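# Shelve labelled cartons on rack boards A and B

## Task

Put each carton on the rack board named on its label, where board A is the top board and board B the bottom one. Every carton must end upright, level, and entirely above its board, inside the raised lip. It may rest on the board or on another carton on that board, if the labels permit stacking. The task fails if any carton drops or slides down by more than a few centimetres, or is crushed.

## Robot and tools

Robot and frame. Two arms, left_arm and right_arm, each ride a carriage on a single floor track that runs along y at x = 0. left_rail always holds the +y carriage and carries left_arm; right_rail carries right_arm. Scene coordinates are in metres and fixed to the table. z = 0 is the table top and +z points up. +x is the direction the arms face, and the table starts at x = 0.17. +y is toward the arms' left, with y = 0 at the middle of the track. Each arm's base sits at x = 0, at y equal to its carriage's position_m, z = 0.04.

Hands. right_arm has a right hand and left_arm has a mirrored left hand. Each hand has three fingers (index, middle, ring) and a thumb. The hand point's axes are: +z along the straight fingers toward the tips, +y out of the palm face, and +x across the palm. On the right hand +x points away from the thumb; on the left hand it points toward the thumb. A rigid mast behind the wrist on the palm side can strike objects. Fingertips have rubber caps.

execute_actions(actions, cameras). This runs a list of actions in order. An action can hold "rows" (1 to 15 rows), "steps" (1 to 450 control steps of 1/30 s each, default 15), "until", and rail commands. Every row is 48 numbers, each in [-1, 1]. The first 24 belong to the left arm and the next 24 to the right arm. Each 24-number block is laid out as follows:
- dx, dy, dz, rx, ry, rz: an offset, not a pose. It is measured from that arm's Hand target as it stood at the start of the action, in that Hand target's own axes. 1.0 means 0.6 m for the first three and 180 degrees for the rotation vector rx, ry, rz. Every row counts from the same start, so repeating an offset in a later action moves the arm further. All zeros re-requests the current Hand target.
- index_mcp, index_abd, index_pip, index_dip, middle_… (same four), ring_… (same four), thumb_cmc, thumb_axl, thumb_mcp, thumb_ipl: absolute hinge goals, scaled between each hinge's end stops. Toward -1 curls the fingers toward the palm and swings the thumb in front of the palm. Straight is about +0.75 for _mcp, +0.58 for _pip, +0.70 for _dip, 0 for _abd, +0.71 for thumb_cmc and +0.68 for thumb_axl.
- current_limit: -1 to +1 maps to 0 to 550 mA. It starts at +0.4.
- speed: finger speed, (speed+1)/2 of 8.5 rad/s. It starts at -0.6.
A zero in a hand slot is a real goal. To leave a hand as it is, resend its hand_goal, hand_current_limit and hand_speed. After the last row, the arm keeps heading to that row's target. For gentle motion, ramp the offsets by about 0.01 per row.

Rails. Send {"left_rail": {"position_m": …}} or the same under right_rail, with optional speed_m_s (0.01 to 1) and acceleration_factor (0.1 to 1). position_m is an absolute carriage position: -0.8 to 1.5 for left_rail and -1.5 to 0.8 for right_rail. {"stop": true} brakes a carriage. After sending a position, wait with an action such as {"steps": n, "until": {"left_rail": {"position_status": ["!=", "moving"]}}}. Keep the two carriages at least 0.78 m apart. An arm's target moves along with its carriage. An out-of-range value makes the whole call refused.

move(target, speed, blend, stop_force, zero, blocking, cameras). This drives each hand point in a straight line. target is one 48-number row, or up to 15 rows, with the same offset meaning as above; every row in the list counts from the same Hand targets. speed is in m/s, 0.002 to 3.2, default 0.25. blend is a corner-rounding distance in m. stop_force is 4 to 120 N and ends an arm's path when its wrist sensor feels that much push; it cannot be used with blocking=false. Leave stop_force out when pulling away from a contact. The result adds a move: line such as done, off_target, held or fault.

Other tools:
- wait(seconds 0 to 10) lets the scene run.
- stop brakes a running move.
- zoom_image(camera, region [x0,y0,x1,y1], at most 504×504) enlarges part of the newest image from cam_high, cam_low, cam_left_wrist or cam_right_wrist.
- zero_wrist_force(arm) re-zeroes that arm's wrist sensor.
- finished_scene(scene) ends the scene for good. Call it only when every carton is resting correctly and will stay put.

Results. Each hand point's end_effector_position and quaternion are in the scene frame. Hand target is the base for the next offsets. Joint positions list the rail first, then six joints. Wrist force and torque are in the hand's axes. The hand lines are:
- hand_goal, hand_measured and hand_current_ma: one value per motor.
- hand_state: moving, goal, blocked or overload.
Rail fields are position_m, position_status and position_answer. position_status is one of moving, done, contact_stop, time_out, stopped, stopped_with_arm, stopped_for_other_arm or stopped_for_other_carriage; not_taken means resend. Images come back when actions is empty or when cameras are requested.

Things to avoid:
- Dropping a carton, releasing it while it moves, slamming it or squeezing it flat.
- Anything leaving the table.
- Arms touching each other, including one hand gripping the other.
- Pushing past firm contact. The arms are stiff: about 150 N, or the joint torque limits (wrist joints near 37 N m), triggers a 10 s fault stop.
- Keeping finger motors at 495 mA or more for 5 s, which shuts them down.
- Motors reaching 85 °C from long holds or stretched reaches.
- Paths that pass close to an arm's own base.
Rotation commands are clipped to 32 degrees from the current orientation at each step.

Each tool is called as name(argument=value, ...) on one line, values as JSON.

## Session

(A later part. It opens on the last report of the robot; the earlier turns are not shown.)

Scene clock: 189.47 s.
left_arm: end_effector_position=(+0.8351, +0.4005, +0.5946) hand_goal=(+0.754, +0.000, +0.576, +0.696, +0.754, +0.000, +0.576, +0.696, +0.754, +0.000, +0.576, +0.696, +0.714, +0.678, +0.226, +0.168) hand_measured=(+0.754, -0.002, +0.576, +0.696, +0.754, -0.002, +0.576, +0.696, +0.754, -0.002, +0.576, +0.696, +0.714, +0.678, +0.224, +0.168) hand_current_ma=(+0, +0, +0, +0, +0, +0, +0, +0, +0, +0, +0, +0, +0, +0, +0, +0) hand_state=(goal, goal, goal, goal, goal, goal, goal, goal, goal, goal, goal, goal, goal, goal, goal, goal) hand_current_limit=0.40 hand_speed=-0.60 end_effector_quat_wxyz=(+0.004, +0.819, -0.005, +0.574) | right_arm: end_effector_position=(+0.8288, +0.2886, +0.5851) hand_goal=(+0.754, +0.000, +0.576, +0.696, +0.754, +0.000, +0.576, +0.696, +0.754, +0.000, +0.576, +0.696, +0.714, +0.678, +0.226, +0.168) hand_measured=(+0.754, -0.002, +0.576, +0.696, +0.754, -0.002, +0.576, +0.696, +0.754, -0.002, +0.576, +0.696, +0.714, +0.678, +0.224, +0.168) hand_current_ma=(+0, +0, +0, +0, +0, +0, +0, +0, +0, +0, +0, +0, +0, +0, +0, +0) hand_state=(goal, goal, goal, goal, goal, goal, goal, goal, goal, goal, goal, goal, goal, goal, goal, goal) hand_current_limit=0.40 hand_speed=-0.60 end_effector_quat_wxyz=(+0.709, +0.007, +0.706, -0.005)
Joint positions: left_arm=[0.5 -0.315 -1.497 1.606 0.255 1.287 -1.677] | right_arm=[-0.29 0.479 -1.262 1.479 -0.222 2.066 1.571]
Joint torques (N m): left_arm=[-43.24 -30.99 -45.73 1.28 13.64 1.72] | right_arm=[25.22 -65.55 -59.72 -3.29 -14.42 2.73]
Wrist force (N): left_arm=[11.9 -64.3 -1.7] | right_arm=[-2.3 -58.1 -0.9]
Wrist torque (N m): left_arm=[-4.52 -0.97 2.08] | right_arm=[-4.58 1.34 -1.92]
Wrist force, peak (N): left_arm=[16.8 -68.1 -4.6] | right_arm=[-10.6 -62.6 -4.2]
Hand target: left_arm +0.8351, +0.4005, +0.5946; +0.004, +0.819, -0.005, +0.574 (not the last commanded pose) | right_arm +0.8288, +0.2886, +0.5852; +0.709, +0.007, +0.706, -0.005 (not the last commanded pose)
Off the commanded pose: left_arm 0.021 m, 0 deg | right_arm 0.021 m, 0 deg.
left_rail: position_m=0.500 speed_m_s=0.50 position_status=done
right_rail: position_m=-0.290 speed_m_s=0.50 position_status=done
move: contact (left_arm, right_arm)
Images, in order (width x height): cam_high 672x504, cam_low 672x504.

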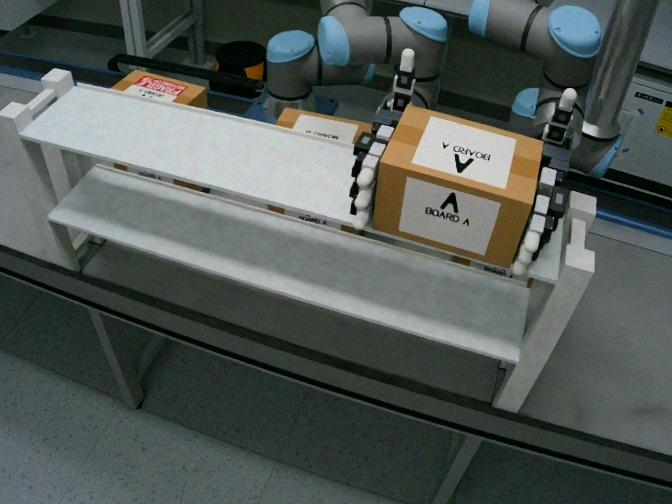

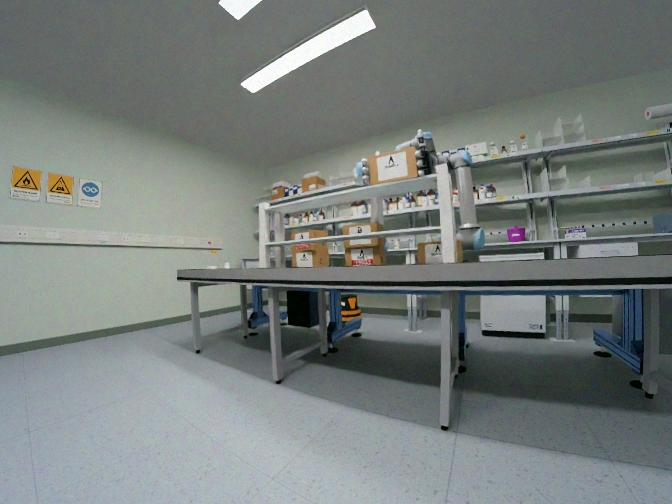

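move(target=[[0.0188,0,-0.0068,0,0,0, 0.754,0,0.576,0.696,0.754,0,0.576,0.696,0.754,0,0.576,0.696,0.714,0.678,0.226,0.168,0.4,-0.6, -0.02,0,0,0,0,0, 0.754,0,0.576,0.696,0.754,0,0.576,0.696,0.754,0,0.576,0.696,0.714,0.678,0.226,0.168,0.4,-0.6],[0.0106,-0.0003,-0.0294,0.0078,0,-0.0029, 0.754,0,0.576,0.696,0.754,0,0.576,0.696,0.754,0,0.576,0.696,0.714,0.678,0.226,0.168,0.4,-0.6, -0.02,0.0003,-0.0192,-0.0083,0,0, 0.754,0,0.576,0.696,0.754,0,0.576,0.696,0.754,0,0.576,0.696,0.714,0.678,0.226,0.168,0.4,-0.6],[-0.0035,-0.0003,-0.0243,0.0078,0,-0.0029, 0.754,0,0.576,0.696,0.754,0,0.576,0.696,0.754,0,0.576,0.696,0.714,0.678,0.226,0.168,0.4,-0.6, -0.005,0.0003,-0.0192,-0.0083,0,0, 0.754,0,0.576,0.696,0.754,0,0.576,0.696,0.754,0,0.576,0.696,0.714,0.678,0.226,0.168,0.4,-0.6]], speed=0.02, cameras=[])

move(target=[-0.0235,0,0.0086,0,0,0, 0.754,0,0.576,0.696,0.754,0,0.576,0.696,0.754,0,0.576,0.696,0.714,0.678,0.226,0.168,0.4,-0.6, 0.025,0,0,0,0,0, 0.754,0,0.576,0.696,0.754,0,0.576,0.696,0.754,0,0.576,0.696,0.714,0.678,0.226,0.168,0.4,-0.6], speed=0.008, stop_force=14, cameras=["cam_high", "cam_low"])

zoom_image(camera="cam_high", region=[350, 190, 450, 270])

zoom_image(camera="cam_high", region=[480, 190, 600, 290])

Scene clock: 208.67 s.
left_arm: end_effector_position=(+0.8207, +0.4009, +0.5977) hand_goal=(+0.754, +0.000, +0.576, +0.696, +0.754, +0.000, +0.576, +0.696, +0.754, +0.000, +0.576, +0.696, +0.714, +0.678, +0.226, +0.168) hand_measured=(+0.754, -0.002, +0.576, +0.696, +0.754, -0.002, +0.576, +0.696, +0.754, -0.002, +0.576, +0.696, +0.714, +0.678, +0.224, +0.168) hand_current_ma=(+0, +0, +0, +0, +0, +0, +0, +0, +0, +0, +0, +0, +0, +0, +0, +0) hand_state=(goal, goal, goal, goal, goal, goal, goal, goal, goal, goal, goal, goal, goal, goal, goal, goal) hand_current_limit=0.40 hand_speed=-0.60 end_effector_quat_wxyz=(-0.004, +0.819, +0.006, +0.574) | right_arm: end_effector_position=(+0.8172, +0.2890, +0.5882) hand_goal=(+0.754, +0.000, +0.576, +0.696, +0.754, +0.000, +0.576, +0.696, +0.754, +0.000, +0.576, +0.696, +0.714, +0.678, +0.226, +0.168) hand_measured=(+0.754, -0.002, +0.576, +0.696, +0.754, -0.002, +0.576, +0.696, +0.754, -0.002, +0.576, +0.696, +0.714, +0.678, +0.224, +0.168) hand_current_ma=(+0, +0, +0, +0, +0, +0, +0, +0, +0, +0, +0, +0, +0, +0, +0, +0) hand_state=(goal, goal, goal, goal, goal, goal, goal, goal, goal, goal, goal, goal, goal, goal, goal, goal) hand_current_limit=0.40 hand_speed=-0.60 end_effector_quat_wxyz=(+0.709, -0.003, +0.706, +0.004)
Joint positions: left_arm=[0.5 -0.335 -1.524 1.63 0.263 1.245 -1.695] | right_arm=[-0.29 0.477 -1.281 1.499 -0.223 2.039 1.571]
Joint torques (N m): left_arm=[-65.42 -21.77 -36.14 -7.93 5.2 -1.4] | right_arm=[29.97 -62.8 -54.17 -11.7 -15.18 2.53]
Wrist force (N): left_arm=[2.7 -63.3 0.6] | right_arm=[18.5 -60.7 4.7]
Wrist torque (N m): left_arm=[-4.54 -0.58 1.29] | right_arm=[-4.86 -1.28 0.05]
Wrist force, peak (N): left_arm=[11.8 -64.6 -1.5] | right_arm=[18.9 -61.3 4.1]
Hand target: left_arm +0.8207, +0.4009, +0.5977; -0.004, +0.819, +0.006, +0.574 | right_arm +0.8172, +0.2890, +0.5881; +0.709, -0.003, +0.706, +0.004
Off the commanded pose: left_arm 0.000 m, 0 deg | right_arm 0.000 m, 0 deg.
left_rail: position_m=0.500 speed_m_s=0.50 position_status=done
right_rail: position_m=-0.290 speed_m_s=0.50 position_status=done
move: done
No camera images: "cameras" was empty.

Scene clock: 210.20 s.
left_arm: end_effector_position=(+0.8207, +0.4008, +0.5946) hand_goal=(+0.754, +0.000, +0.576, +0.696, +0.754, +0.000, +0.576, +0.696, +0.754, +0.000, +0.576, +0.696, +0.714, +0.678, +0.226, +0.168) hand_measured=(+0.754, -0.002, +0.576, +0.696, +0.754, -0.002, +0.576, +0.696, +0.754, -0.002, +0.576, +0.696, +0.714, +0.678, +0.224, +0.168) hand_current_ma=(+0, +0, +0, +0, +0, +0, +0, +0, +0, +0, +0, +0, +0, +0, +0, +0) hand_state=(goal, goal, goal, goal, goal, goal, goal, goal, goal, goal, goal, goal, goal, goal, goal, goal) hand_current_limit=0.40 hand_speed=-0.60 end_effector_quat_wxyz=(-0.004, +0.819, +0.006, +0.574) | right_arm: end_effector_position=(+0.8173, +0.2890, +0.5853) hand_goal=(+0.754, +0.000, +0.576, +0.696, +0.754, +0.000, +0.576, +0.696, +0.754, +0.000, +0.576, +0.696, +0.714, +0.678, +0.226, +0.168) hand_measured=(+0.754, -0.002, +0.576, +0.696, +0.754, -0.002, +0.576, +0.696, +0.754, -0.002, +0.576, +0.696, +0.714, +0.678, +0.224, +0.168) hand_current_ma=(+0, +0, +0, +0, +0, +0, +0, +0, +0, +0, +0, +0, +0, +0, +0, +0) hand_state=(goal, goal, goal, goal, goal, goal, goal, goal, goal, goal, goal, goal, goal, goal, goal, goal) hand_current_limit=0.40 hand_speed=-0.60 end_effector_quat_wxyz=(+0.709, -0.003, +0.706, +0.004)
Joint positions: left_arm=[0.5 -0.335 -1.524 1.635 0.257 1.245 -1.695] | right_arm=[-0.29 0.477 -1.28 1.503 -0.228 2.039 1.571]
Joint torques (N m): left_arm=[-64.41 -31.92 -49.24 0.67 5.93 -1.19] | right_arm=[34.79 -64.08 -63.22 -3.41 -15 1.99]
Wrist force (N): left_arm=[7.7 -63.3 -0.1] | right_arm=[4.6 -64.6 2.4]
Wrist torque (N m): left_arm=[-4.54 -0.46 1.93] | right_arm=[-5.38 0.11 -1.10]
Wrist force, peak (N): left_arm=[15.5 -66.1 -4.9] | right_arm=[-4.5 -69.3 -1.4]
Hand target: left_arm +0.8207, +0.4008, +0.5946; -0.004, +0.819, +0.006, +0.574 (not the last commanded pose) | right_arm +0.8173, +0.2890, +0.5853; +0.709, -0.003, +0.706, +0.004 (not the last commanded pose)
Off the commanded pose: left_arm 0.012 m, 0 deg | right_arm 0.012 m, 0 deg.
left_rail: position_m=0.500 speed_m_s=0.50 position_status=done
right_rail: position_m=-0.290 speed_m_s=0.50 position_status=done
move: contact (left_arm, right_arm)
Images, in order (width x height): cam_high 672x504, cam_low 672x504.

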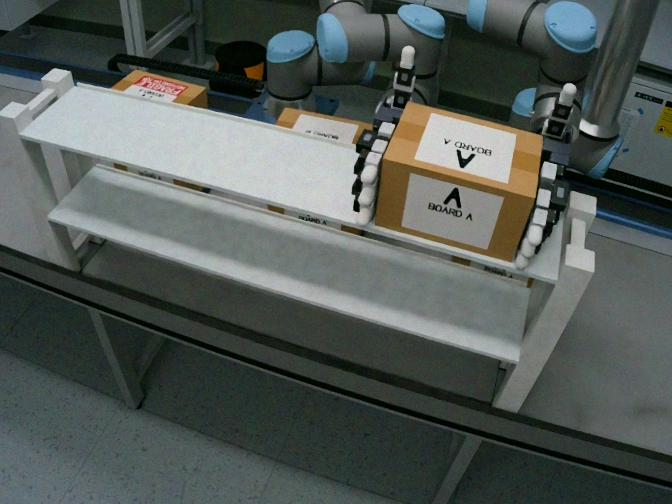

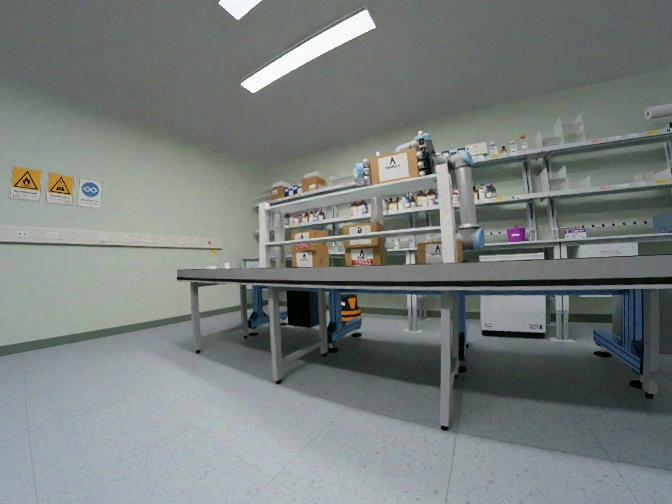

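Scaled by 5.040 from the camera's 672x504 image, which has a finer 960x720 frame.

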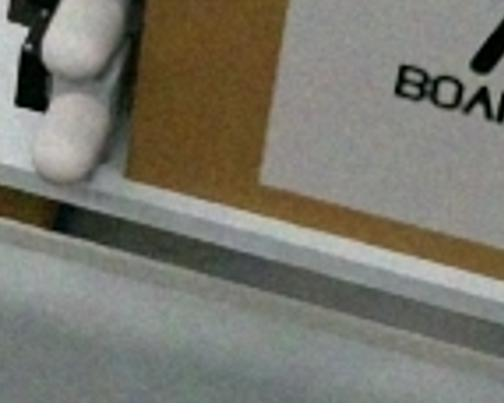

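Scaled by 4.200 from the camera's 672x504 image, which has a finer 960x720 frame.

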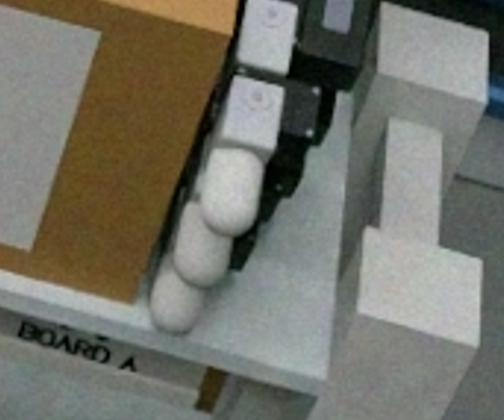

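move(target=[0,-0.03,0,0,0,0, 0.754,0,0.576,0.696,0.754,0,0.576,0.696,0.754,0,0.576,0.696,0.714,0.678,0.226,0.168,0.4,-0.6, 0,-0.03,0,0,0,0, 0.754,0,0.576,0.696,0.754,0,0.576,0.696,0.754,0,0.576,0.696,0.714,0.678,0.226,0.168,0.4,-0.6], speed=0.02, cameras=["cam_high", "cam_low"])

zoom_image(camera="cam_high", region=[340, 80, 620, 300])

Scene clock: 212.83 s.
left_arm: end_effector_position=(+0.8205, +0.4188, +0.5946) hand_goal=(+0.754, +0.000, +0.576, +0.696, +0.754, +0.000, +0.576, +0.696, +0.754, +0.000, +0.576, +0.696, +0.714, +0.678, +0.226, +0.168) hand_measured=(+0.754, -0.002, +0.576, +0.696, +0.754, -0.002, +0.576, +0.696, +0.754, -0.002, +0.576, +0.696, +0.714, +0.678, +0.224, +0.168) hand_current_ma=(+0, +0, +0, +0, +0, +0, +0, +0, +0, +0, +0, +0, +0, +0, +0, +0) hand_state=(goal, goal, goal, goal, goal, goal, goal, goal, goal, goal, goal, goal, goal, goal, goal, goal) hand_current_limit=0.40 hand_speed=-0.60 end_effector_quat_wxyz=(-0.004, +0.819, +0.006, +0.574) | right_arm: end_effector_position=(+0.8174, +0.2711, +0.5853) hand_goal=(+0.754, +0.000, +0.576, +0.696, +0.754, +0.000, +0.576, +0.696, +0.754, +0.000, +0.576, +0.696, +0.714, +0.678, +0.226, +0.168) hand_measured=(+0.754, -0.002, +0.576, +0.696, +0.754, -0.002, +0.576, +0.696, +0.754, -0.002, +0.576, +0.696, +0.714, +0.676, +0.224, +0.168) hand_current_ma=(+0, +0, +0, +0, +0, +0, +0, +0, +0, +0, +0, +0, +0, +0, +0, +0) hand_state=(goal, goal, goal, goal, goal, goal, goal, goal, goal, goal, goal, goal, goal, goal, goal, goal) hand_current_limit=0.40 hand_speed=-0.60 end_effector_quat_wxyz=(+0.709, -0.003, +0.706, +0.004)
Joint positions: left_arm=[0.5 -0.304 -1.525 1.637 0.254 1.273 -1.683] | right_arm=[-0.29 0.455 -1.299 1.528 -0.234 2.017 1.571]
Joint torques (N m): left_arm=[16.05 -54.94 -32.72 -3.77 2.41 2.47] | right_arm=[-13.68 -78.22 -34.79 -4.12 -3.69 2.6]
Wrist force (N): left_arm=[-0.4 1.1 -0.4] | right_arm=[-0.4 -0.4 5.1]
Wrist torque (N m): left_arm=[0.30 -0.05 -0.13] | right_arm=[-0.61 -0.27 -0.37]
Wrist force, peak (N): left_arm=[7.4 -63.9 -0.5] | right_arm=[5.3 -64.8 2.2]
Hand target: left_arm +0.8205, +0.4189, +0.5946; -0.004, +0.819, +0.006, +0.574 | right_arm +0.8174, +0.2710, +0.5853; +0.709, -0.003, +0.706, +0.004
Off the commanded pose: left_arm 0.000 m, 0 deg | right_arm 0.000 m, 0 deg.
left_rail: position_m=0.500 speed_m_s=0.50 position_status=done
right_rail: position_m=-0.290 speed_m_s=0.50 position_status=done
move: done
Images, in order (width x height): cam_high 672x504, cam_low 672x504.

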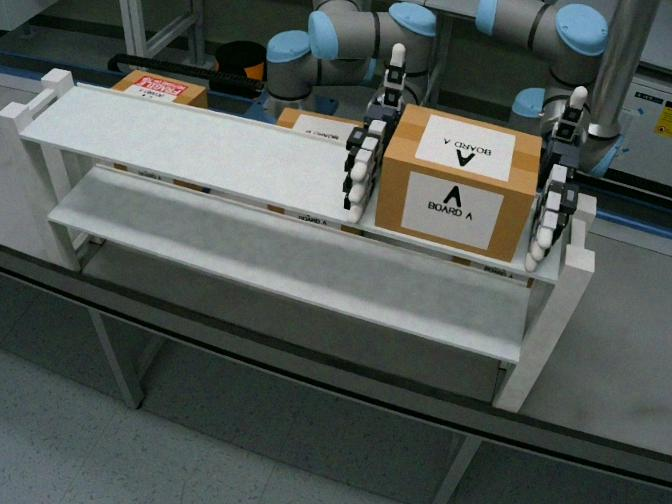

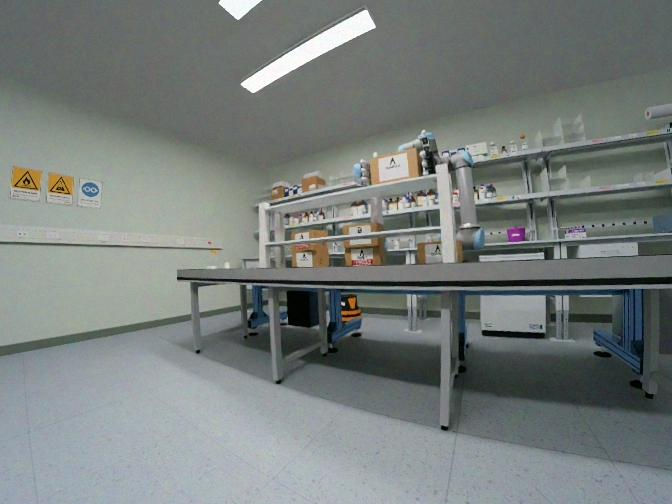

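Scaled by 1.800 from the camera's 672x504 image, which has a finer 960x720 frame.

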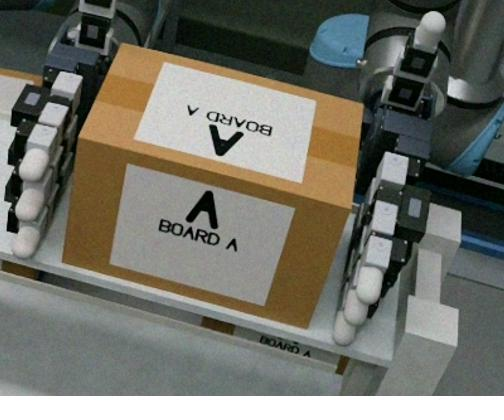

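move(target=[[-0.1425,0.003,-0.3917,0,0,0, 0.754,0,0.576,0.696,0.754,0,0.576,0.696,0.754,0,0.576,0.696,0.714,0.678,0.226,0.168,0.4,-0.6, 0,0.003,-0.4167,0,0,0, 0.754,0,0.576,0.696,0.754,0,0.576,0.696,0.754,0,0.576,0.696,0.714,0.678,0.226,0.168,0.4,-0.6],[-0.493,-0.28,-0.44,-0.0198,0,0.0072, 0.754,0,0.576,0.696,0.754,0,0.576,0.696,0.754,0,0.576,0.696,0.714,0.678,0.226,0.168,0.4,-0.6, 0.309,0.19,-0.57,0.0211,0,0, 0.754,0,0.576,0.696,0.754,0,0.576,0.696,0.754,0,0.576,0.696,0.714,0.678,0.226,0.168,0.4,-0.6]], speed=0.15, blend=0.03, cameras=["all"])

Scene clock: 226.13 s.
left_arm: end_effector_position=(+0.4691, +0.5820, +0.4066) hand_goal=(+0.754, +0.000, +0.576, +0.696, +0.754, +0.000, +0.576, +0.696, +0.754, +0.000, +0.576, +0.696, +0.714, +0.678, +0.226, +0.168) hand_measured=(+0.754, -0.002, +0.576, +0.696, +0.754, -0.002, +0.576, +0.696, +0.754, -0.002, +0.576, +0.696, +0.714, +0.678, +0.224, +0.168) hand_current_ma=(+0, +0, +0, +0, +0, +0, +0, +0, +0, +0, +0, +0, +0, +0, +0, +0) hand_state=(goal, goal, goal, goal, goal, goal, goal, goal, goal, goal, goal, goal, goal, goal, goal, goal) hand_current_limit=0.40 hand_speed=-0.60 end_effector_quat_wxyz=(+0.015, +0.819, -0.021, +0.574) | right_arm: end_effector_position=(+0.4752, +0.3822, +0.3986) hand_goal=(+0.754, +0.000, +0.576, +0.696, +0.754, +0.000, +0.576, +0.696, +0.754, +0.000, +0.576, +0.696, +0.714, +0.678, +0.226, +0.168) hand_measured=(+0.752, -0.002, +0.576, +0.696, +0.754, -0.002, +0.576, +0.696, +0.752, -0.002, +0.576, +0.696, +0.714, +0.676, +0.224, +0.168) hand_current_ma=(+0, +0, +0, +0, +0, +0, +0, +0, +0, +0, +0, +0, +0, +0, +0, +0) hand_state=(goal, goal, goal, goal, goal, goal, goal, goal, goal, goal, goal, goal, goal, goal, goal, goal) hand_current_limit=0.40 hand_speed=-0.60 end_effector_quat_wxyz=(+0.708, +0.021, +0.705, -0.019)
Joint positions: left_arm=[0.5 0.023 -2.005 2.352 0.002 1.642 -1.545] | right_arm=[-0.29 0.939 -1.333 1.931 -0.606 2.567 1.567]
Joint torques (N m): left_arm=[12.06 10.22 -30.63 -3.8 2.87 2.46] | right_arm=[12.95 -42.69 -45.12 -3.07 3.7 -2.38]
Wrist force (N): left_arm=[-0.9 0.7 -0.4] | right_arm=[-0.9 -0.6 5.5]
Wrist torque (N m): left_arm=[0.25 0.00 -0.16] | right_arm=[-0.66 -0.23 -0.44]
Wrist force, peak (N): left_arm=[5.8 1.0 0.9] | right_arm=[-0.8 -1.5 6.8]
Hand target: left_arm +0.4691, +0.5820, +0.4066; +0.015, +0.819, -0.021, +0.574 | right_arm +0.4752, +0.3822, +0.3986; +0.708, +0.021, +0.705, -0.019
Off the commanded pose: left_arm 0.000 m, 0 deg | right_arm 0.000 m, 0 deg.
left_rail: position_m=0.500 speed_m_s=0.50 position_status=done
right_rail: position_m=-0.290 speed_m_s=0.50 position_status=done
move: done

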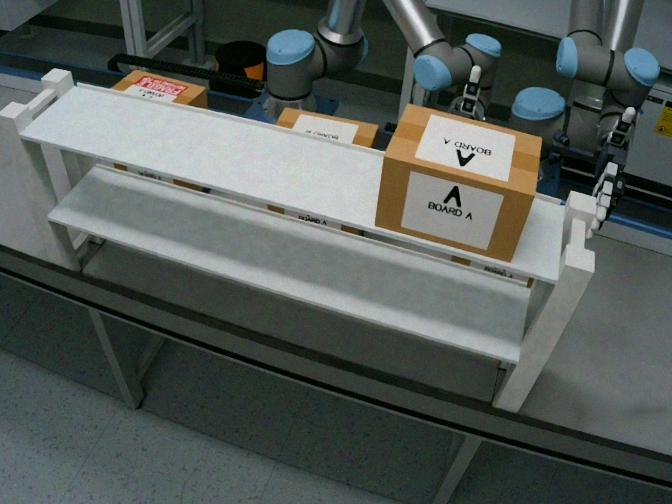

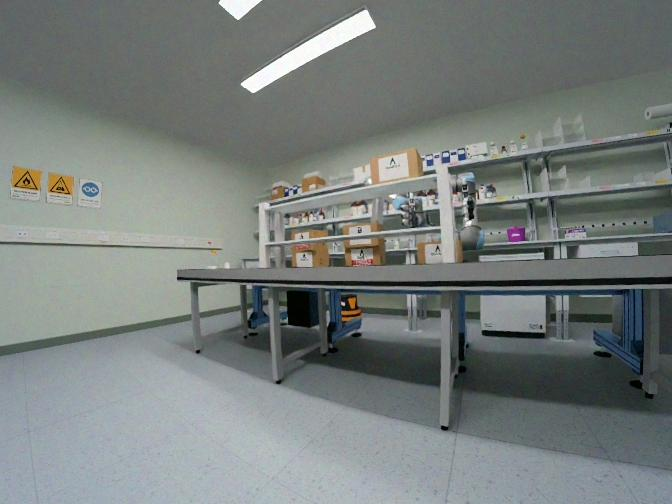

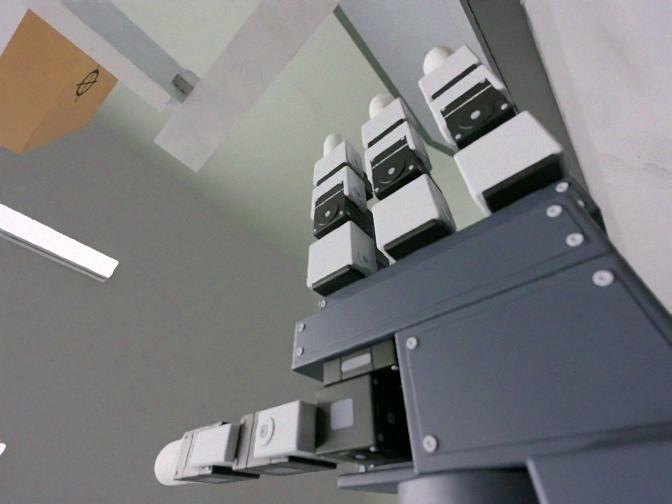

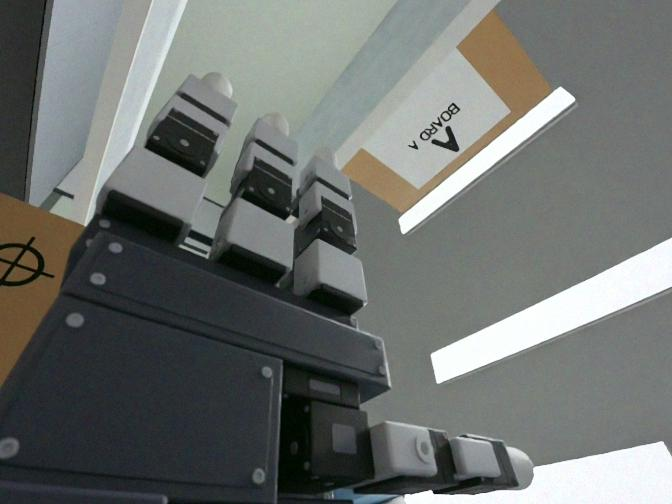

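zoom_image(camera="cam_low", region=[170, 220, 350, 290])

zoom_image(camera="cam_low", region=[340, 180, 520, 280])

Scaled by 2.800 from the camera's 672x504 image, which has a finer 960x720 frame.

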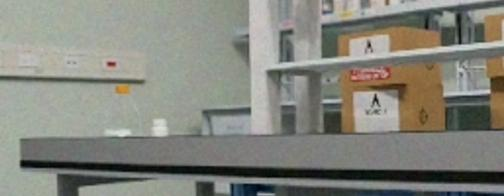

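Scaled by 2.800 from the camera's 672x504 image, which has a finer 960x720 frame.

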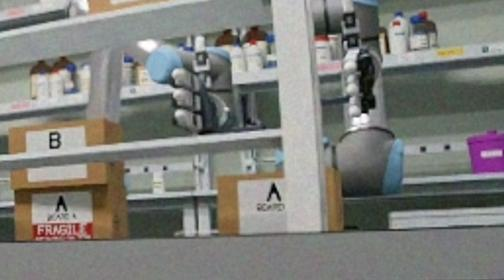

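move(target=[-0.3645,-0.036,0.1665,0,0,0, 0.754,0,0.576,0.696,0.754,0,0.576,0.696,0.754,0,0.576,0.696,0.714,0.678,0.226,0.168,0.4,-0.6, 0.411,0.0298,0.003,0,0,0, 0.754,0,0.576,0.696,0.754,0,0.576,0.696,0.754,0,0.576,0.696,0.714,0.678,0.226,0.168,0.4,-0.6], speed=0.08, stop_force=15, cameras=["all"])

Scene clock: 235.90 s.
left_arm: end_effector_position=(+0.4895, +0.6025, +0.1669) hand_goal=(+0.754, +0.000, +0.576, +0.696, +0.754, +0.000, +0.576, +0.696, +0.754, +0.000, +0.576, +0.696, +0.714, +0.678, +0.226, +0.168) hand_measured=(+0.754, -0.002, +0.576, +0.696, +0.754, -0.002, +0.576, +0.696, +0.754, -0.002, +0.576, +0.696, +0.714, +0.678, +0.224, +0.168) hand_current_ma=(+0, +0, +0, +0, +0, +0, +0, +0, +0, +0, +0, +0, +0, +0, +0, +0) hand_state=(goal, goal, goal, goal, goal, goal, goal, goal, goal, goal, goal, goal, goal, goal, goal, goal) hand_current_limit=0.40 hand_speed=-0.60 end_effector_quat_wxyz=(+0.015, +0.819, -0.021, +0.574) | right_arm: end_effector_position=(+0.4791, +0.4005, +0.1521) hand_goal=(+0.754, +0.000, +0.576, +0.696, +0.754, +0.000, +0.576, +0.696, +0.754, +0.000, +0.576, +0.696, +0.714, +0.678, +0.226, +0.168) hand_measured=(+0.752, -0.002, +0.576, +0.696, +0.754, -0.002, +0.576, +0.696, +0.752, -0.002, +0.576, +0.696, +0.714, +0.676, +0.224, +0.168) hand_current_ma=(+0, +0, +0, +0, +0, +0, +0, +0, +0, +0, +0, +0, +0, +0, +0, +0) hand_state=(goal, goal, goal, goal, goal, goal, goal, goal, goal, goal, goal, goal, goal, goal, goal, goal) hand_current_limit=0.40 hand_speed=-0.60 end_effector_quat_wxyz=(+0.708, +0.021, +0.705, -0.019)
Joint positions: left_arm=[0.5 0.098 -1.535 2.568 -0.681 1.713 -1.52] | right_arm=[-0.29 0.951 -0.992 2.008 -1.024 2.579 1.566]
Joint torques (N m): left_arm=[14.2 -11.53 -13.83 -4.18 2.78 2.5] | right_arm=[11.69 -58.46 -32.22 -3.14 3.62 -2.62]
Wrist force (N): left_arm=[-1.0 0.7 -0.5] | right_arm=[-0.8 -0.6 5.6]
Wrist torque (N m): left_arm=[0.25 0.01 -0.17] | right_arm=[-0.66 -0.25 -0.42]
Wrist force, peak (N): left_arm=[-1.9 0.7 0.3] | right_arm=[-0.6 -1.1 5.8]
Hand target: left_arm +0.4895, +0.6025, +0.1669; +0.015, +0.819, -0.021, +0.574 | right_arm +0.4791, +0.4005, +0.1521; +0.708, +0.021, +0.705, -0.019
Off the commanded pose: left_arm 0.000 m, 0 deg | right_arm 0.000 m, 0 deg.
left_rail: position_m=0.500 speed_m_s=0.50 position_status=done
right_rail: position_m=-0.290 speed_m_s=0.50 position_status=done
move: done

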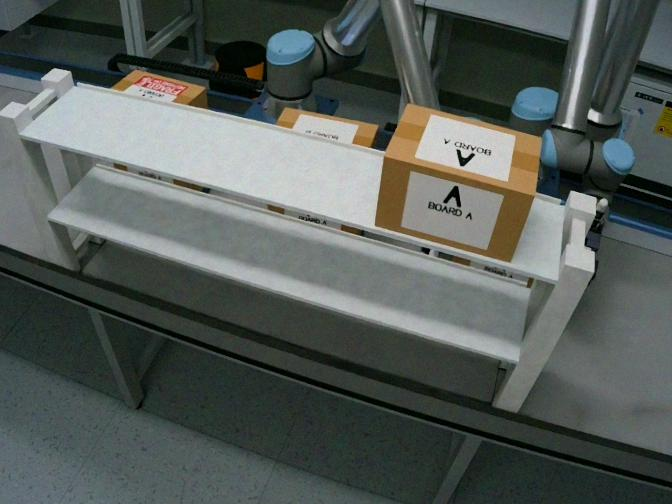

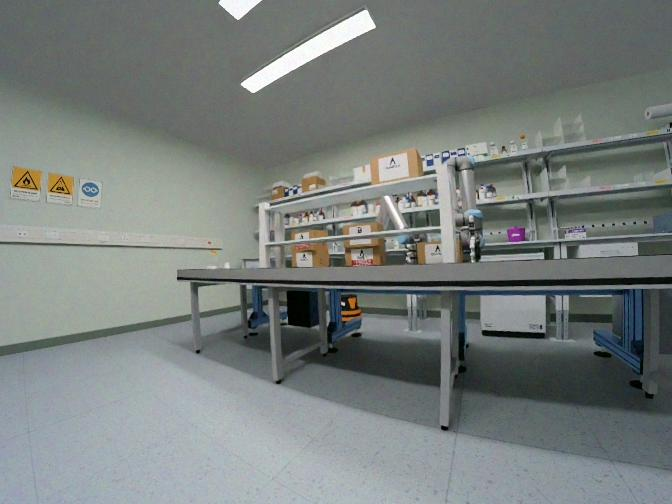

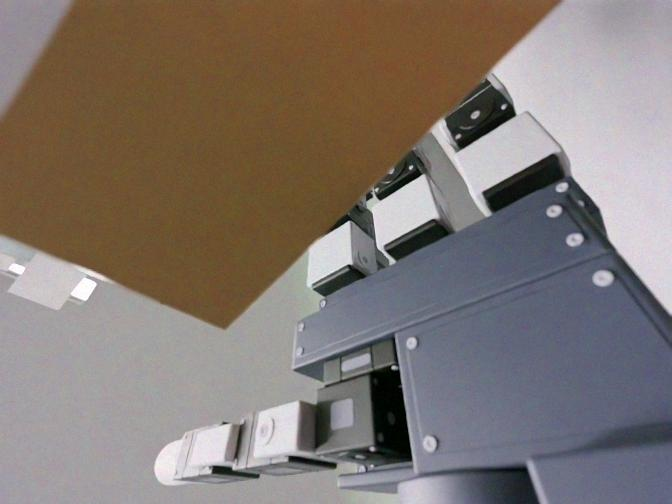

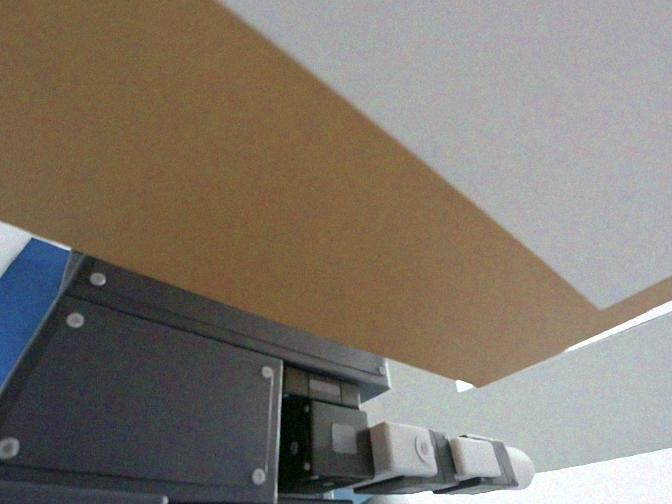

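move(target=[0,0.11,0,0,0,0, 0.754,0,0.576,0.696,0.754,0,0.576,0.696,0.754,0,0.576,0.696,0.714,0.678,0.226,0.168,0.4,-0.6, 0,0.11,0,0,0,0, 0.754,0,0.576,0.696,0.754,0,0.576,0.696,0.754,0,0.576,0.696,0.714,0.678,0.226,0.168,0.4,-0.6], speed=0.015, stop_force=10, cameras=[])

Scene clock: 241.40 s.
left_arm: end_effector_position=(+0.4872, +0.5584, +0.1669) hand_goal=(+0.754, +0.000, +0.576, +0.696, +0.754, +0.000, +0.576, +0.696, +0.754, +0.000, +0.576, +0.696, +0.714, +0.678, +0.226, +0.168) hand_measured=(+0.754, -0.002, +0.576, +0.696, +0.754, -0.002, +0.576, +0.696, +0.754, -0.002, +0.576, +0.696, +0.714, +0.678, +0.224, +0.168) hand_current_ma=(+0, +0, +0, +0, +0, +0, +0, +0, +0, +0, +0, +0, +0, +0, +0, +0) hand_state=(goal, goal, goal, goal, goal, goal, goal, goal, goal, goal, goal, goal, goal, goal, goal, goal) hand_current_limit=0.40 hand_speed=-0.60 end_effector_quat_wxyz=(+0.015, +0.819, -0.021, +0.574) | right_arm: end_effector_position=(+0.4816, +0.4447, +0.1522) hand_goal=(+0.754, +0.000, +0.576, +0.696, +0.754, +0.000, +0.576, +0.696, +0.754, +0.000, +0.576, +0.696, +0.714, +0.678, +0.226, +0.168) hand_measured=(+0.754, -0.002, +0.576, +0.696, +0.754, -0.002, +0.576, +0.696, +0.752, -0.002, +0.576, +0.696, +0.714, +0.676, +0.224, +0.168) hand_current_ma=(+0, +0, +0, +0, +0, +0, +0, +0, +0, +0, +0, +0, +0, +0, +0, +0) hand_state=(goal, goal, goal, goal, goal, goal, goal, goal, goal, goal, goal, goal, goal, goal, goal, goal) hand_current_limit=0.40 hand_speed=-0.60 end_effector_quat_wxyz=(+0.708, +0.021, +0.705, -0.019)
Joint positions: left_arm=[0.5 -0.074 -1.589 2.623 -0.685 1.551 -1.578] | right_arm=[-0.29 0.986 -0.95 1.919 -0.977 2.614 1.566]
Joint torques (N m): left_arm=[12.94 -6.92 -31.38 -3.33 3.4 1.95] | right_arm=[-15.56 -87.53 -15.87 -2.72 -0.37 -1.35]
Wrist force (N): left_arm=[-2.2 -4.8 -1.1] | right_arm=[-1.0 -1.0 4.7]
Wrist torque (N m): left_arm=[-0.19 0.13 0.13] | right_arm=[-0.59 -0.20 -0.28]
Wrist force, peak (N): left_arm=[-0.1 -30.9 -3.2] | right_arm=[-12.7 -34.9 4.5]
Hand target: left_arm +0.4872, +0.5584, +0.1669; +0.015, +0.819, -0.021, +0.574 (not the last commanded pose) | right_arm +0.4816, +0.4447, +0.1522; +0.708, +0.021, +0.705, -0.019 (not the last commanded pose)
Off the commanded pose: left_arm 0.022 m, 0 deg | right_arm 0.022 m, 0 deg.
left_rail: position_m=0.500 speed_m_s=0.50 position_status=done
right_rail: position_m=-0.290 speed_m_s=0.50 position_status=done
move: contact (left_arm, right_arm)
No camera images: "cameras" was empty.

move(target=[0,0.01,0,0,0,0, 0.754,0,0.576,0.696,0.754,0,0.576,0.696,0.754,0,0.576,0.696,0.714,0.678,0.226,0.168,0.4,-0.6, 0,0.01,0,0,0,0, 0.754,0,0.576,0.696,0.754,0,0.576,0.696,0.754,0,0.576,0.696,0.714,0.678,0.226,0.168,0.4,-0.6], speed=0.003, stop_force=30, cameras=[])

move(target=[[0,0.0008,0,0,0,0, 0.754,0,0.576,0.696,0.754,0,0.576,0.696,0.754,0,0.576,0.696,0.714,0.678,0.226,0.168,0.4,-0.6, 0,0.0008,0,0,0,0, 0.754,0,0.576,0.696,0.754,0,0.576,0.696,0.754,0,0.576,0.696,0.714,0.678,0.226,0.168,0.4,-0.6],[0.047,0.0008,-0.0171,0,0,0, 0.754,0,0.576,0.696,0.754,0,0.576,0.696,0.754,0,0.576,0.696,0.714,0.678,0.226,0.168,0.4,-0.6, -0.05,0.0008,0,0,0,0, 0.754,0,0.576,0.696,0.754,0,0.576,0.696,0.754,0,0.576,0.696,0.714,0.678,0.226,0.168,0.4,-0.6]], speed=0.02, cameras=["cam_low"])

zoom_image(camera="cam_low", region=[380, 200, 500, 280])

Scene clock: 243.83 s.
left_arm: end_effector_position=(+0.4872, +0.5579, +0.1669) hand_goal=(+0.754, +0.000, +0.576, +0.696, +0.754, +0.000, +0.576, +0.696, +0.754, +0.000, +0.576, +0.696, +0.714, +0.678, +0.226, +0.168) hand_measured=(+0.754, -0.002, +0.576, +0.696, +0.754, -0.002, +0.576, +0.696, +0.754, -0.002, +0.576, +0.696, +0.714, +0.678, +0.224, +0.168) hand_current_ma=(+0, +0, +0, +0, +0, +0, +0, +0, +0, +0, +0, +0, +0, +0, +0, +0) hand_state=(goal, goal, goal, goal, goal, goal, goal, goal, goal, goal, goal, goal, goal, goal, goal, goal) hand_current_limit=0.40 hand_speed=-0.60 end_effector_quat_wxyz=(+0.015, +0.819, -0.021, +0.574) | right_arm: end_effector_position=(+0.4818, +0.4450, +0.1522) hand_goal=(+0.754, +0.000, +0.576, +0.696, +0.754, +0.000, +0.576, +0.696, +0.754, +0.000, +0.576, +0.696, +0.714, +0.678, +0.226, +0.168) hand_measured=(+0.754, -0.002, +0.576, +0.696, +0.754, -0.002, +0.576, +0.696, +0.752, -0.002, +0.576, +0.696, +0.714, +0.676, +0.224, +0.168) hand_current_ma=(+0, +0, +0, +0, +0, +0, +0, +0, +0, +0, +0, +0, +0, +0, +0, +0) hand_state=(goal, goal, goal, goal, goal, goal, goal, goal, goal, goal, goal, goal, goal, goal, goal, goal) hand_current_limit=0.40 hand_speed=-0.60 end_effector_quat_wxyz=(+0.708, +0.021, +0.705, -0.019)
Joint positions: left_arm=[0.5 -0.076 -1.59 2.623 -0.685 1.549 -1.579] | right_arm=[-0.29 0.986 -0.95 1.918 -0.977 2.614 1.566]
Joint torques (N m): left_arm=[1.84 -4.47 -31.65 -1.82 8.29 1.87] | right_arm=[-0.05 -79.87 -25.66 -4.8 -10.55 -1.02]
Wrist force (N): left_arm=[0.8 -32.5 -5.4] | right_arm=[-12.5 -31.7 9.3]
Wrist torque (N m): left_arm=[-1.91 -0.17 0.82] | right_arm=[-2.39 0.21 -1.63]
Wrist force, peak (N): left_arm=[3.2 -41.4 -5.0] | right_arm=[-14.2 -40.4 3.3]
Hand target: left_arm +0.4872, +0.5579, +0.1669; +0.015, +0.819, -0.021, +0.574 (not the last commanded pose) | right_arm +0.4818, +0.4450, +0.1522; +0.708, +0.021, +0.705, -0.019 (not the last commanded pose)
Off the commanded pose: left_arm 0.005 m, 0 deg | right_arm 0.006 m, 0 deg.
left_rail: position_m=0.500 speed_m_s=0.50 position_status=done
right_rail: position_m=-0.290 speed_m_s=0.50 position_status=done
move: contact (left_arm, right_arm)
No camera images: "cameras" was empty.

Scene clock: 246.23 s.
left_arm: end_effector_position=(+0.4872, +0.5574, +0.1969) hand_goal=(+0.754, +0.000, +0.576, +0.696, +0.754, +0.000, +0.576, +0.696, +0.754, +0.000, +0.576, +0.696, +0.714, +0.678, +0.226, +0.168) hand_measured=(+0.754, -0.002, +0.576, +0.696, +0.754, -0.002, +0.576, +0.696, +0.754, -0.002, +0.576, +0.696, +0.714, +0.678, +0.224, +0.168) hand_current_ma=(+0, +0, +0, +0, +0, +0, +0, +0, +0, +0, +0, +0, +0, +0, +0, +0) hand_state=(goal, goal, goal, goal, goal, goal, goal, goal, goal, goal, goal, goal, goal, goal, goal, goal) hand_current_limit=0.40 hand_speed=-0.60 end_effector_quat_wxyz=(+0.015, +0.819, -0.021, +0.574) | right_arm: end_effector_position=(+0.4817, +0.4455, +0.1821) hand_goal=(+0.754, +0.000, +0.576, +0.696, +0.754, +0.000, +0.576, +0.696, +0.754, +0.000, +0.576, +0.696, +0.714, +0.678, +0.226, +0.168) hand_measured=(+0.754, -0.002, +0.576, +0.696, +0.754, -0.002, +0.576, +0.696, +0.752, -0.002, +0.576, +0.696, +0.714, +0.676, +0.224, +0.168) hand_current_ma=(+0, +0, +0, +0, +0, +0, +0, +0, +0, +0, +0, +0, +0, +0, +0, +0) hand_state=(goal, goal, goal, goal, goal, goal, goal, goal, goal, goal, goal, goal, goal, goal, goal, goal) hand_current_limit=0.40 hand_speed=-0.60 end_effector_quat_wxyz=(+0.708, +0.021, +0.705, -0.020)
Joint positions: left_arm=[0.5 -0.078 -1.671 2.601 -0.581 1.547 -1.58] | right_arm=[-0.29 0.987 -0.992 1.913 -0.93 2.615 1.566]
Joint torques (N m): left_arm=[-18.36 -26.91 -38.01 1.18 11.11 -1.17] | right_arm=[28.95 -92.86 -61.28 -2.54 -4.3 -1.25]
Wrist force (N): left_arm=[-8.1 -49.3 1.5] | right_arm=[7.3 -47.6 6.5]
Wrist torque (N m): left_arm=[-3.38 0.36 1.02] | right_arm=[-3.84 -0.41 0.55]
Wrist force, peak (N): left_arm=[4.1 -61.5 -7.3] | right_arm=[-19.8 -60.7 1.6]
Hand target: left_arm +0.4872, +0.5574, +0.1969; +0.015, +0.819, -0.021, +0.574 | right_arm +0.4817, +0.4455, +0.1822; +0.708, +0.021, +0.705, -0.019
Off the commanded pose: left_arm 0.000 m, 0 deg | right_arm 0.000 m, 0 deg.
left_rail: position_m=0.500 speed_m_s=0.50 position_status=done
right_rail: position_m=-0.290 speed_m_s=0.50 position_status=done
move: done
Images, in order (width x height): cam_low 672x504.

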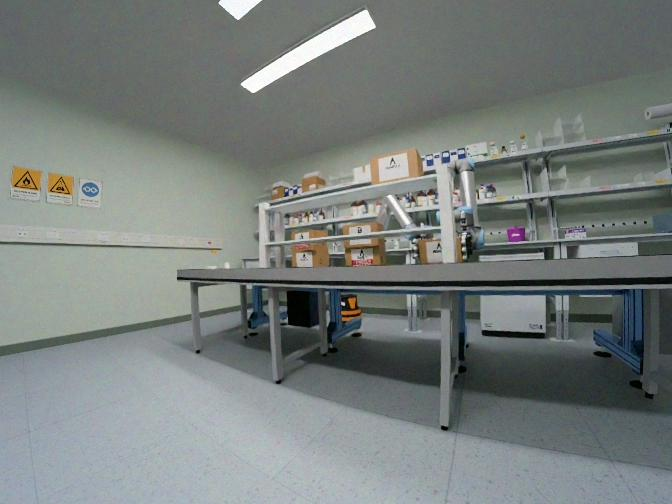

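Scaled by 4.200 from the camera's 672x504 image, which has a finer 960x720 frame.

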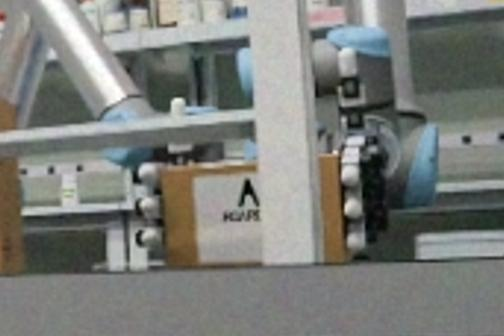

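move(target=[0.47,0.0004,-0.171,0,0,0, 0.754,0,0.576,0.696,0.754,0,0.576,0.696,0.754,0,0.576,0.696,0.714,0.678,0.226,0.168,0.4,-0.6, -0.5,0.0004,0,0,0,0, 0.754,0,0.576,0.696,0.754,0,0.576,0.696,0.754,0,0.576,0.696,0.714,0.678,0.226,0.168,0.4,-0.6], speed=0.08, cameras=[])

Scene clock: 251.93 s.
left_arm: end_effector_position=(+0.4869, +0.5573, +0.4970) hand_goal=(+0.754, +0.000, +0.576, +0.696, +0.754, +0.000, +0.576, +0.696, +0.754, +0.000, +0.576, +0.696, +0.714, +0.678, +0.226, +0.168) hand_measured=(+0.754, -0.002, +0.576, +0.696, +0.754, -0.002, +0.576, +0.696, +0.754, -0.002, +0.576, +0.696, +0.714, +0.678, +0.224, +0.168) hand_current_ma=(+0, +0, +0, +0, +0, +0, +0, +0, +0, +0, +0, +0, +0, +0, +0, +0) hand_state=(goal, goal, goal, goal, goal, goal, goal, goal, goal, goal, goal, goal, goal, goal, goal, goal) hand_current_limit=0.40 hand_speed=-0.60 end_effector_quat_wxyz=(+0.015, +0.819, -0.021, +0.574) | right_arm: end_effector_position=(+0.4804, +0.4451, +0.4821) hand_goal=(+0.754, +0.000, +0.576, +0.696, +0.754, +0.000, +0.576, +0.696, +0.754, +0.000, +0.576, +0.696, +0.714, +0.678, +0.226, +0.168) hand_measured=(+0.754, -0.002, +0.576, +0.696, +0.754, -0.002, +0.576, +0.696, +0.752, -0.002, +0.576, +0.696, +0.714, +0.676, +0.224, +0.168) hand_current_ma=(+0, +0, +0, +0, +0, +0, +0, +0, +0, +0, +0, +0, +0, +0, +0, +0) hand_state=(goal, goal, goal, goal, goal, goal, goal, goal, goal, goal, goal, goal, goal, goal, goal, goal) hand_current_limit=0.40 hand_speed=-0.60 end_effector_quat_wxyz=(+0.708, +0.021, +0.705, -0.019)
Joint positions: left_arm=[0.5 -0.079 -2.053 2.213 0.188 1.547 -1.58] | right_arm=[-0.29 0.988 -1.309 1.732 -0.431 2.616 1.566]
Joint torques (N m): left_arm=[-40.08 -16.2 -55.03 1.05 3.95 -2.22] | right_arm=[32.06 -69.08 -67.24 -2.7 -3.63 2.11]
Wrist force (N): left_arm=[-8.9 -50.8 1.6] | right_arm=[7.5 -49.0 7.0]
Wrist torque (N m): left_arm=[-3.44 0.39 1.16] | right_arm=[-3.79 -0.37 0.58]
Wrist force, peak (N): left_arm=[-8.9 -50.8 1.6] | right_arm=[7.1 -49.4 7.3]
Hand target: left_arm +0.4869, +0.5573, +0.4970; +0.015, +0.819, -0.021, +0.574 | right_arm +0.4804, +0.4451, +0.4822; +0.708, +0.021, +0.705, -0.019
Off the commanded pose: left_arm 0.000 m, 0 deg | right_arm 0.000 m, 0 deg.
left_rail: position_m=0.500 speed_m_s=0.50 position_status=done
right_rail: position_m=-0.290 speed_m_s=0.50 position_status=done
move: done
No camera images: "cameras" was empty.

move(target=[0.5092,0.0004,-0.1853,0,0,0, 0.754,0,0.576,0.696,0.754,0,0.576,0.696,0.754,0,0.576,0.696,0.714,0.678,0.226,0.168,0.4,-0.6, -0.5417,0.0004,0,0,0,0, 0.754,0,0.576,0.696,0.754,0,0.576,0.696,0.754,0,0.576,0.696,0.714,0.678,0.226,0.168,0.4,-0.6], speed=0.08, cameras=["cam_high"])

Scene clock: 256.97 s.
left_arm: end_effector_position=(+0.4867, +0.5573, +0.8221) hand_goal=(+0.754, +0.000, +0.576, +0.696, +0.754, +0.000, +0.576, +0.696, +0.754, +0.000, +0.576, +0.696, +0.714, +0.678, +0.226, +0.168) hand_measured=(+0.754, -0.002, +0.576, +0.696, +0.754, -0.002, +0.576, +0.696, +0.754, -0.002, +0.576, +0.696, +0.714, +0.678, +0.224, +0.168) hand_current_ma=(+0, +0, +0, +0, +0, +0, +0, +0, +0, +0, +0, +0, +0, +0, +0, +0) hand_state=(goal, goal, goal, goal, goal, goal, goal, goal, goal, goal, goal, goal, goal, goal, goal, goal) hand_current_limit=0.40 hand_speed=-0.60 end_effector_quat_wxyz=(+0.015, +0.819, -0.021, +0.574) | right_arm: end_effector_position=(+0.4789, +0.4446, +0.8071) hand_goal=(+0.754, +0.000, +0.576, +0.696, +0.754, +0.000, +0.576, +0.696, +0.754, +0.000, +0.576, +0.696, +0.714, +0.678, +0.226, +0.168) hand_measured=(+0.754, -0.002, +0.576, +0.696, +0.754, -0.002, +0.576, +0.696, +0.752, -0.002, +0.576, +0.696, +0.714, +0.676, +0.224, +0.168) hand_current_ma=(+0, +0, +0, +0, +0, +0, +0, +0, +0, +0, +0, +0, +0, +0, +0, +0) hand_state=(goal, goal, goal, goal, goal, goal, goal, goal, goal, goal, goal, goal, goal, goal, goal, goal) hand_current_limit=0.40 hand_speed=-0.60 end_effector_quat_wxyz=(+0.708, +0.021, +0.705, -0.019)
Joint positions: left_arm=[0.5 -0.079 -1.989 1.6 0.738 1.546 -1.58] | right_arm=[-0.29 0.989 -1.385 1.244 0.132 2.617 1.566]
Joint torques (N m): left_arm=[-22.81 3.37 -52.95 1.1 5.15 -0.46] | right_arm=[27.4 -29.17 -55.8 -2.13 -2.46 2.61]
Wrist force (N): left_arm=[-11.6 -43.9 3.6] | right_arm=[3.6 -42.3 5.9]
Wrist torque (N m): left_arm=[-2.81 0.88 2.19] | right_arm=[-3.69 -0.11 -0.35]
Wrist force, peak (N): left_arm=[-8.7 -51.3 1.2] | right_arm=[7.6 -49.9 7.5]
Hand target: left_arm +0.4867, +0.5573, +0.8221; +0.015, +0.819, -0.021, +0.574 | right_arm +0.4789, +0.4446, +0.8072; +0.708, +0.021, +0.705, -0.019
Off the commanded pose: left_arm 0.000 m, 0 deg | right_arm 0.000 m, 0 deg.
left_rail: position_m=0.500 speed_m_s=0.50 position_status=done
right_rail: position_m=-0.290 speed_m_s=0.50 position_status=done
move: done
Images, in order (width x height): cam_high 672x504.

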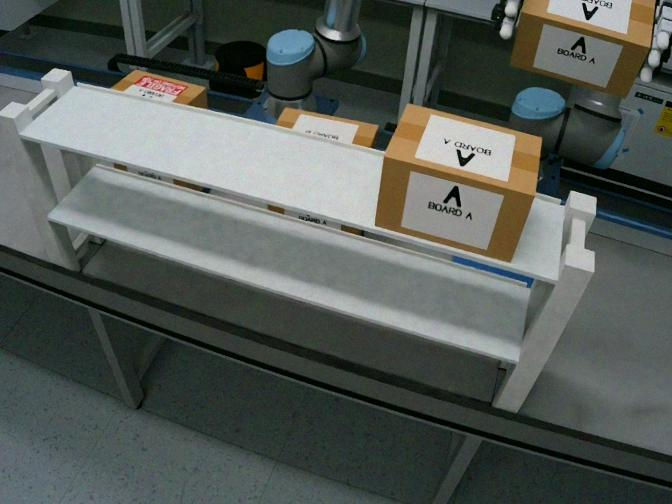

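move(target=[0.06157,0.25142,0.16923,0,0,0,0.754,0,0.576,0.696,0.754,0,0.576,0.696,0.754,0,0.576,0.696,0.714,0.678,0.226,0.168,0.4,-0.6,0,-0.25042,0.18003,0,0,0,0.754,0,0.576,0.696,0.754,0,0.576,0.696,0.754,0,0.576,0.696,0.714,0.678,0.226,0.168,0.4,-0.6], speed=0.06, cameras=["cam_high"])

Scene clock: 264.93 s.
left_arm: end_effector_position=(+0.5866, +0.4010, +0.8223) hand_goal=(+0.754, +0.000, +0.576, +0.696, +0.754, +0.000, +0.576, +0.696, +0.754, +0.000, +0.576, +0.696, +0.714, +0.678, +0.226, +0.168) hand_measured=(+0.754, -0.002, +0.576, +0.696, +0.754, -0.002, +0.576, +0.696, +0.754, -0.002, +0.576, +0.696, +0.714, +0.678, +0.224, +0.168) hand_current_ma=(+0, +0, +0, +0, +0, +0, +0, +0, +0, +0, +0, +0, +0, +0, +0, +0) hand_state=(goal, goal, goal, goal, goal, goal, goal, goal, goal, goal, goal, goal, goal, goal, goal, goal) hand_current_limit=0.40 hand_speed=-0.60 end_effector_quat_wxyz=(+0.015, +0.819, -0.021, +0.574) | right_arm: end_effector_position=(+0.5781, +0.2885, +0.8073) hand_goal=(+0.754, +0.000, +0.576, +0.696, +0.754, +0.000, +0.576, +0.696, +0.754, +0.000, +0.576, +0.696, +0.714, +0.678, +0.226, +0.168) hand_measured=(+0.754, -0.002, +0.576, +0.696, +0.754, -0.002, +0.576, +0.696, +0.752, -0.002, +0.576, +0.696, +0.714, +0.676, +0.224, +0.168) hand_current_ma=(+0, +0, +0, +0, +0, +0, +0, +0, +0, +0, +0, +0, +0, +0, +0, +0) hand_state=(goal, goal, goal, goal, goal, goal, goal, goal, goal, goal, goal, goal, goal, goal, goal, goal) hand_current_limit=0.40 hand_speed=-0.60 end_effector_quat_wxyz=(+0.708, +0.021, +0.705, -0.019)
Joint positions: left_arm=[0.5 -0.522 -1.882 1.539 0.729 1.132 -1.743] | right_arm=[-0.29 0.706 -1.554 1.431 0.117 2.334 1.569]
Joint torques (N m): left_arm=[-31.71 -1.15 -53.84 -8.28 0.18 -3.58] | right_arm=[-1.34 -52.13 -39.14 -6.66 -8.39 2.38]
Wrist force (N): left_arm=[-11.2 -26.1 2.6] | right_arm=[3.9 -25.7 6.4]
Wrist torque (N m): left_arm=[-1.72 0.80 0.95] | right_arm=[-2.34 -0.16 0.18]
Wrist force, peak (N): left_arm=[-11.3 -47.6 2.8] | right_arm=[3.9 -44.4 5.5]
Hand target: left_arm +0.5866, +0.4009, +0.8223; +0.015, +0.819, -0.021, +0.574 | right_arm +0.5782, +0.2884, +0.8073; +0.708, +0.021, +0.705, -0.019
Off the commanded pose: left_arm 0.000 m, 0 deg | right_arm 0.000 m, 0 deg.
left_rail: position_m=0.500 speed_m_s=0.50 position_status=done
right_rail: position_m=-0.290 speed_m_s=0.50 position_status=done
move: done
Images, in order (width x height): cam_high 672x504.

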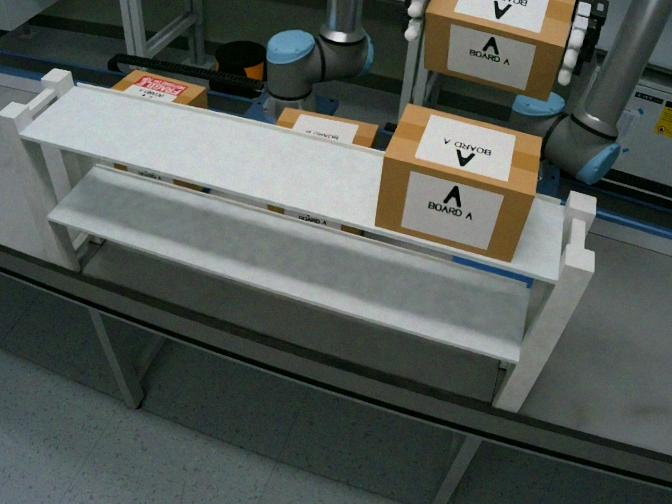

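move(target=[0,0.001,0,0,0,0,0.754,0,0.576,0.696,0.754,0,0.576,0.696,0.754,0,0.576,0.696,0.714,0.678,0.226,0.168,0.4,-0.6,0,0.001,0,0,0,0,0.754,0,0.576,0.696,0.754,0,0.576,0.696,0.754,0,0.576,0.696,0.714,0.678,0.226,0.168,0.4,-0.6], speed=0.005)

Scene clock: 266.07 s.
left_arm: end_effector_position=(+0.5866, +0.4004, +0.8223) hand_goal=(+0.754, +0.000, +0.576, +0.696, +0.754, +0.000, +0.576, +0.696, +0.754, +0.000, +0.576, +0.696, +0.714, +0.678, +0.226, +0.168) hand_measured=(+0.754, -0.002, +0.576, +0.696, +0.754, -0.002, +0.576, +0.696, +0.754, -0.002, +0.576, +0.696, +0.714, +0.678, +0.224, +0.168) hand_current_ma=(+0, +0, +0, +0, +0, +0, +0, +0, +0, +0, +0, +0, +0, +0, +0, +0) hand_state=(goal, goal, goal, goal, goal, goal, goal, goal, goal, goal, goal, goal, goal, goal, goal, goal) hand_current_limit=0.40 hand_speed=-0.60 end_effector_quat_wxyz=(+0.015, +0.819, -0.021, +0.574) | right_arm: end_effector_position=(+0.5782, +0.2889, +0.8073) hand_goal=(+0.754, +0.000, +0.576, +0.696, +0.754, +0.000, +0.576, +0.696, +0.754, +0.000, +0.576, +0.696, +0.714, +0.678, +0.226, +0.168) hand_measured=(+0.754, -0.002, +0.576, +0.696, +0.754, -0.002, +0.576, +0.696, +0.752, -0.002, +0.576, +0.696, +0.714, +0.676, +0.224, +0.168) hand_current_ma=(+0, +0, +0, +0, +0, +0, +0, +0, +0, +0, +0, +0, +0, +0, +0, +0) hand_state=(goal, goal, goal, goal, goal, goal, goal, goal, goal, goal, goal, goal, goal, goal, goal, goal) hand_current_limit=0.40 hand_speed=-0.60 end_effector_quat_wxyz=(+0.708, +0.021, +0.705, -0.020)
Joint positions: left_arm=[0.5 -0.524 -1.881 1.539 0.729 1.13 -1.743] | right_arm=[-0.29 0.706 -1.553 1.43 0.117 2.335 1.569]
Joint torques (N m): left_arm=[-53.91 1.27 -49.22 -2.19 5.92 -4.66] | right_arm=[41.23 -13.13 -60.44 -5.33 -5.17 0.16]
Wrist force (N): left_arm=[-7.8 -66.4 3.1] | right_arm=[7.2 -63.9 5.2]
Wrist torque (N m): left_arm=[-4.34 0.46 2.90] | right_arm=[-5.27 -0.57 -0.51]
Wrist force, peak (N): left_arm=[-7.8 -66.4 3.1] | right_arm=[7.2 -63.9 5.2]
Hand target: left_arm +0.5866, +0.4004, +0.8223; +0.015, +0.819, -0.021, +0.574 | right_arm +0.5782, +0.2890, +0.8073; +0.708, +0.021, +0.705, -0.019
Off the commanded pose: left_arm 0.000 m, 0 deg | right_arm 0.000 m, 0 deg.
left_rail: position_m=0.500 speed_m_s=0.50 position_status=done
right_rail: position_m=-0.290 speed_m_s=0.50 position_status=done
move: done


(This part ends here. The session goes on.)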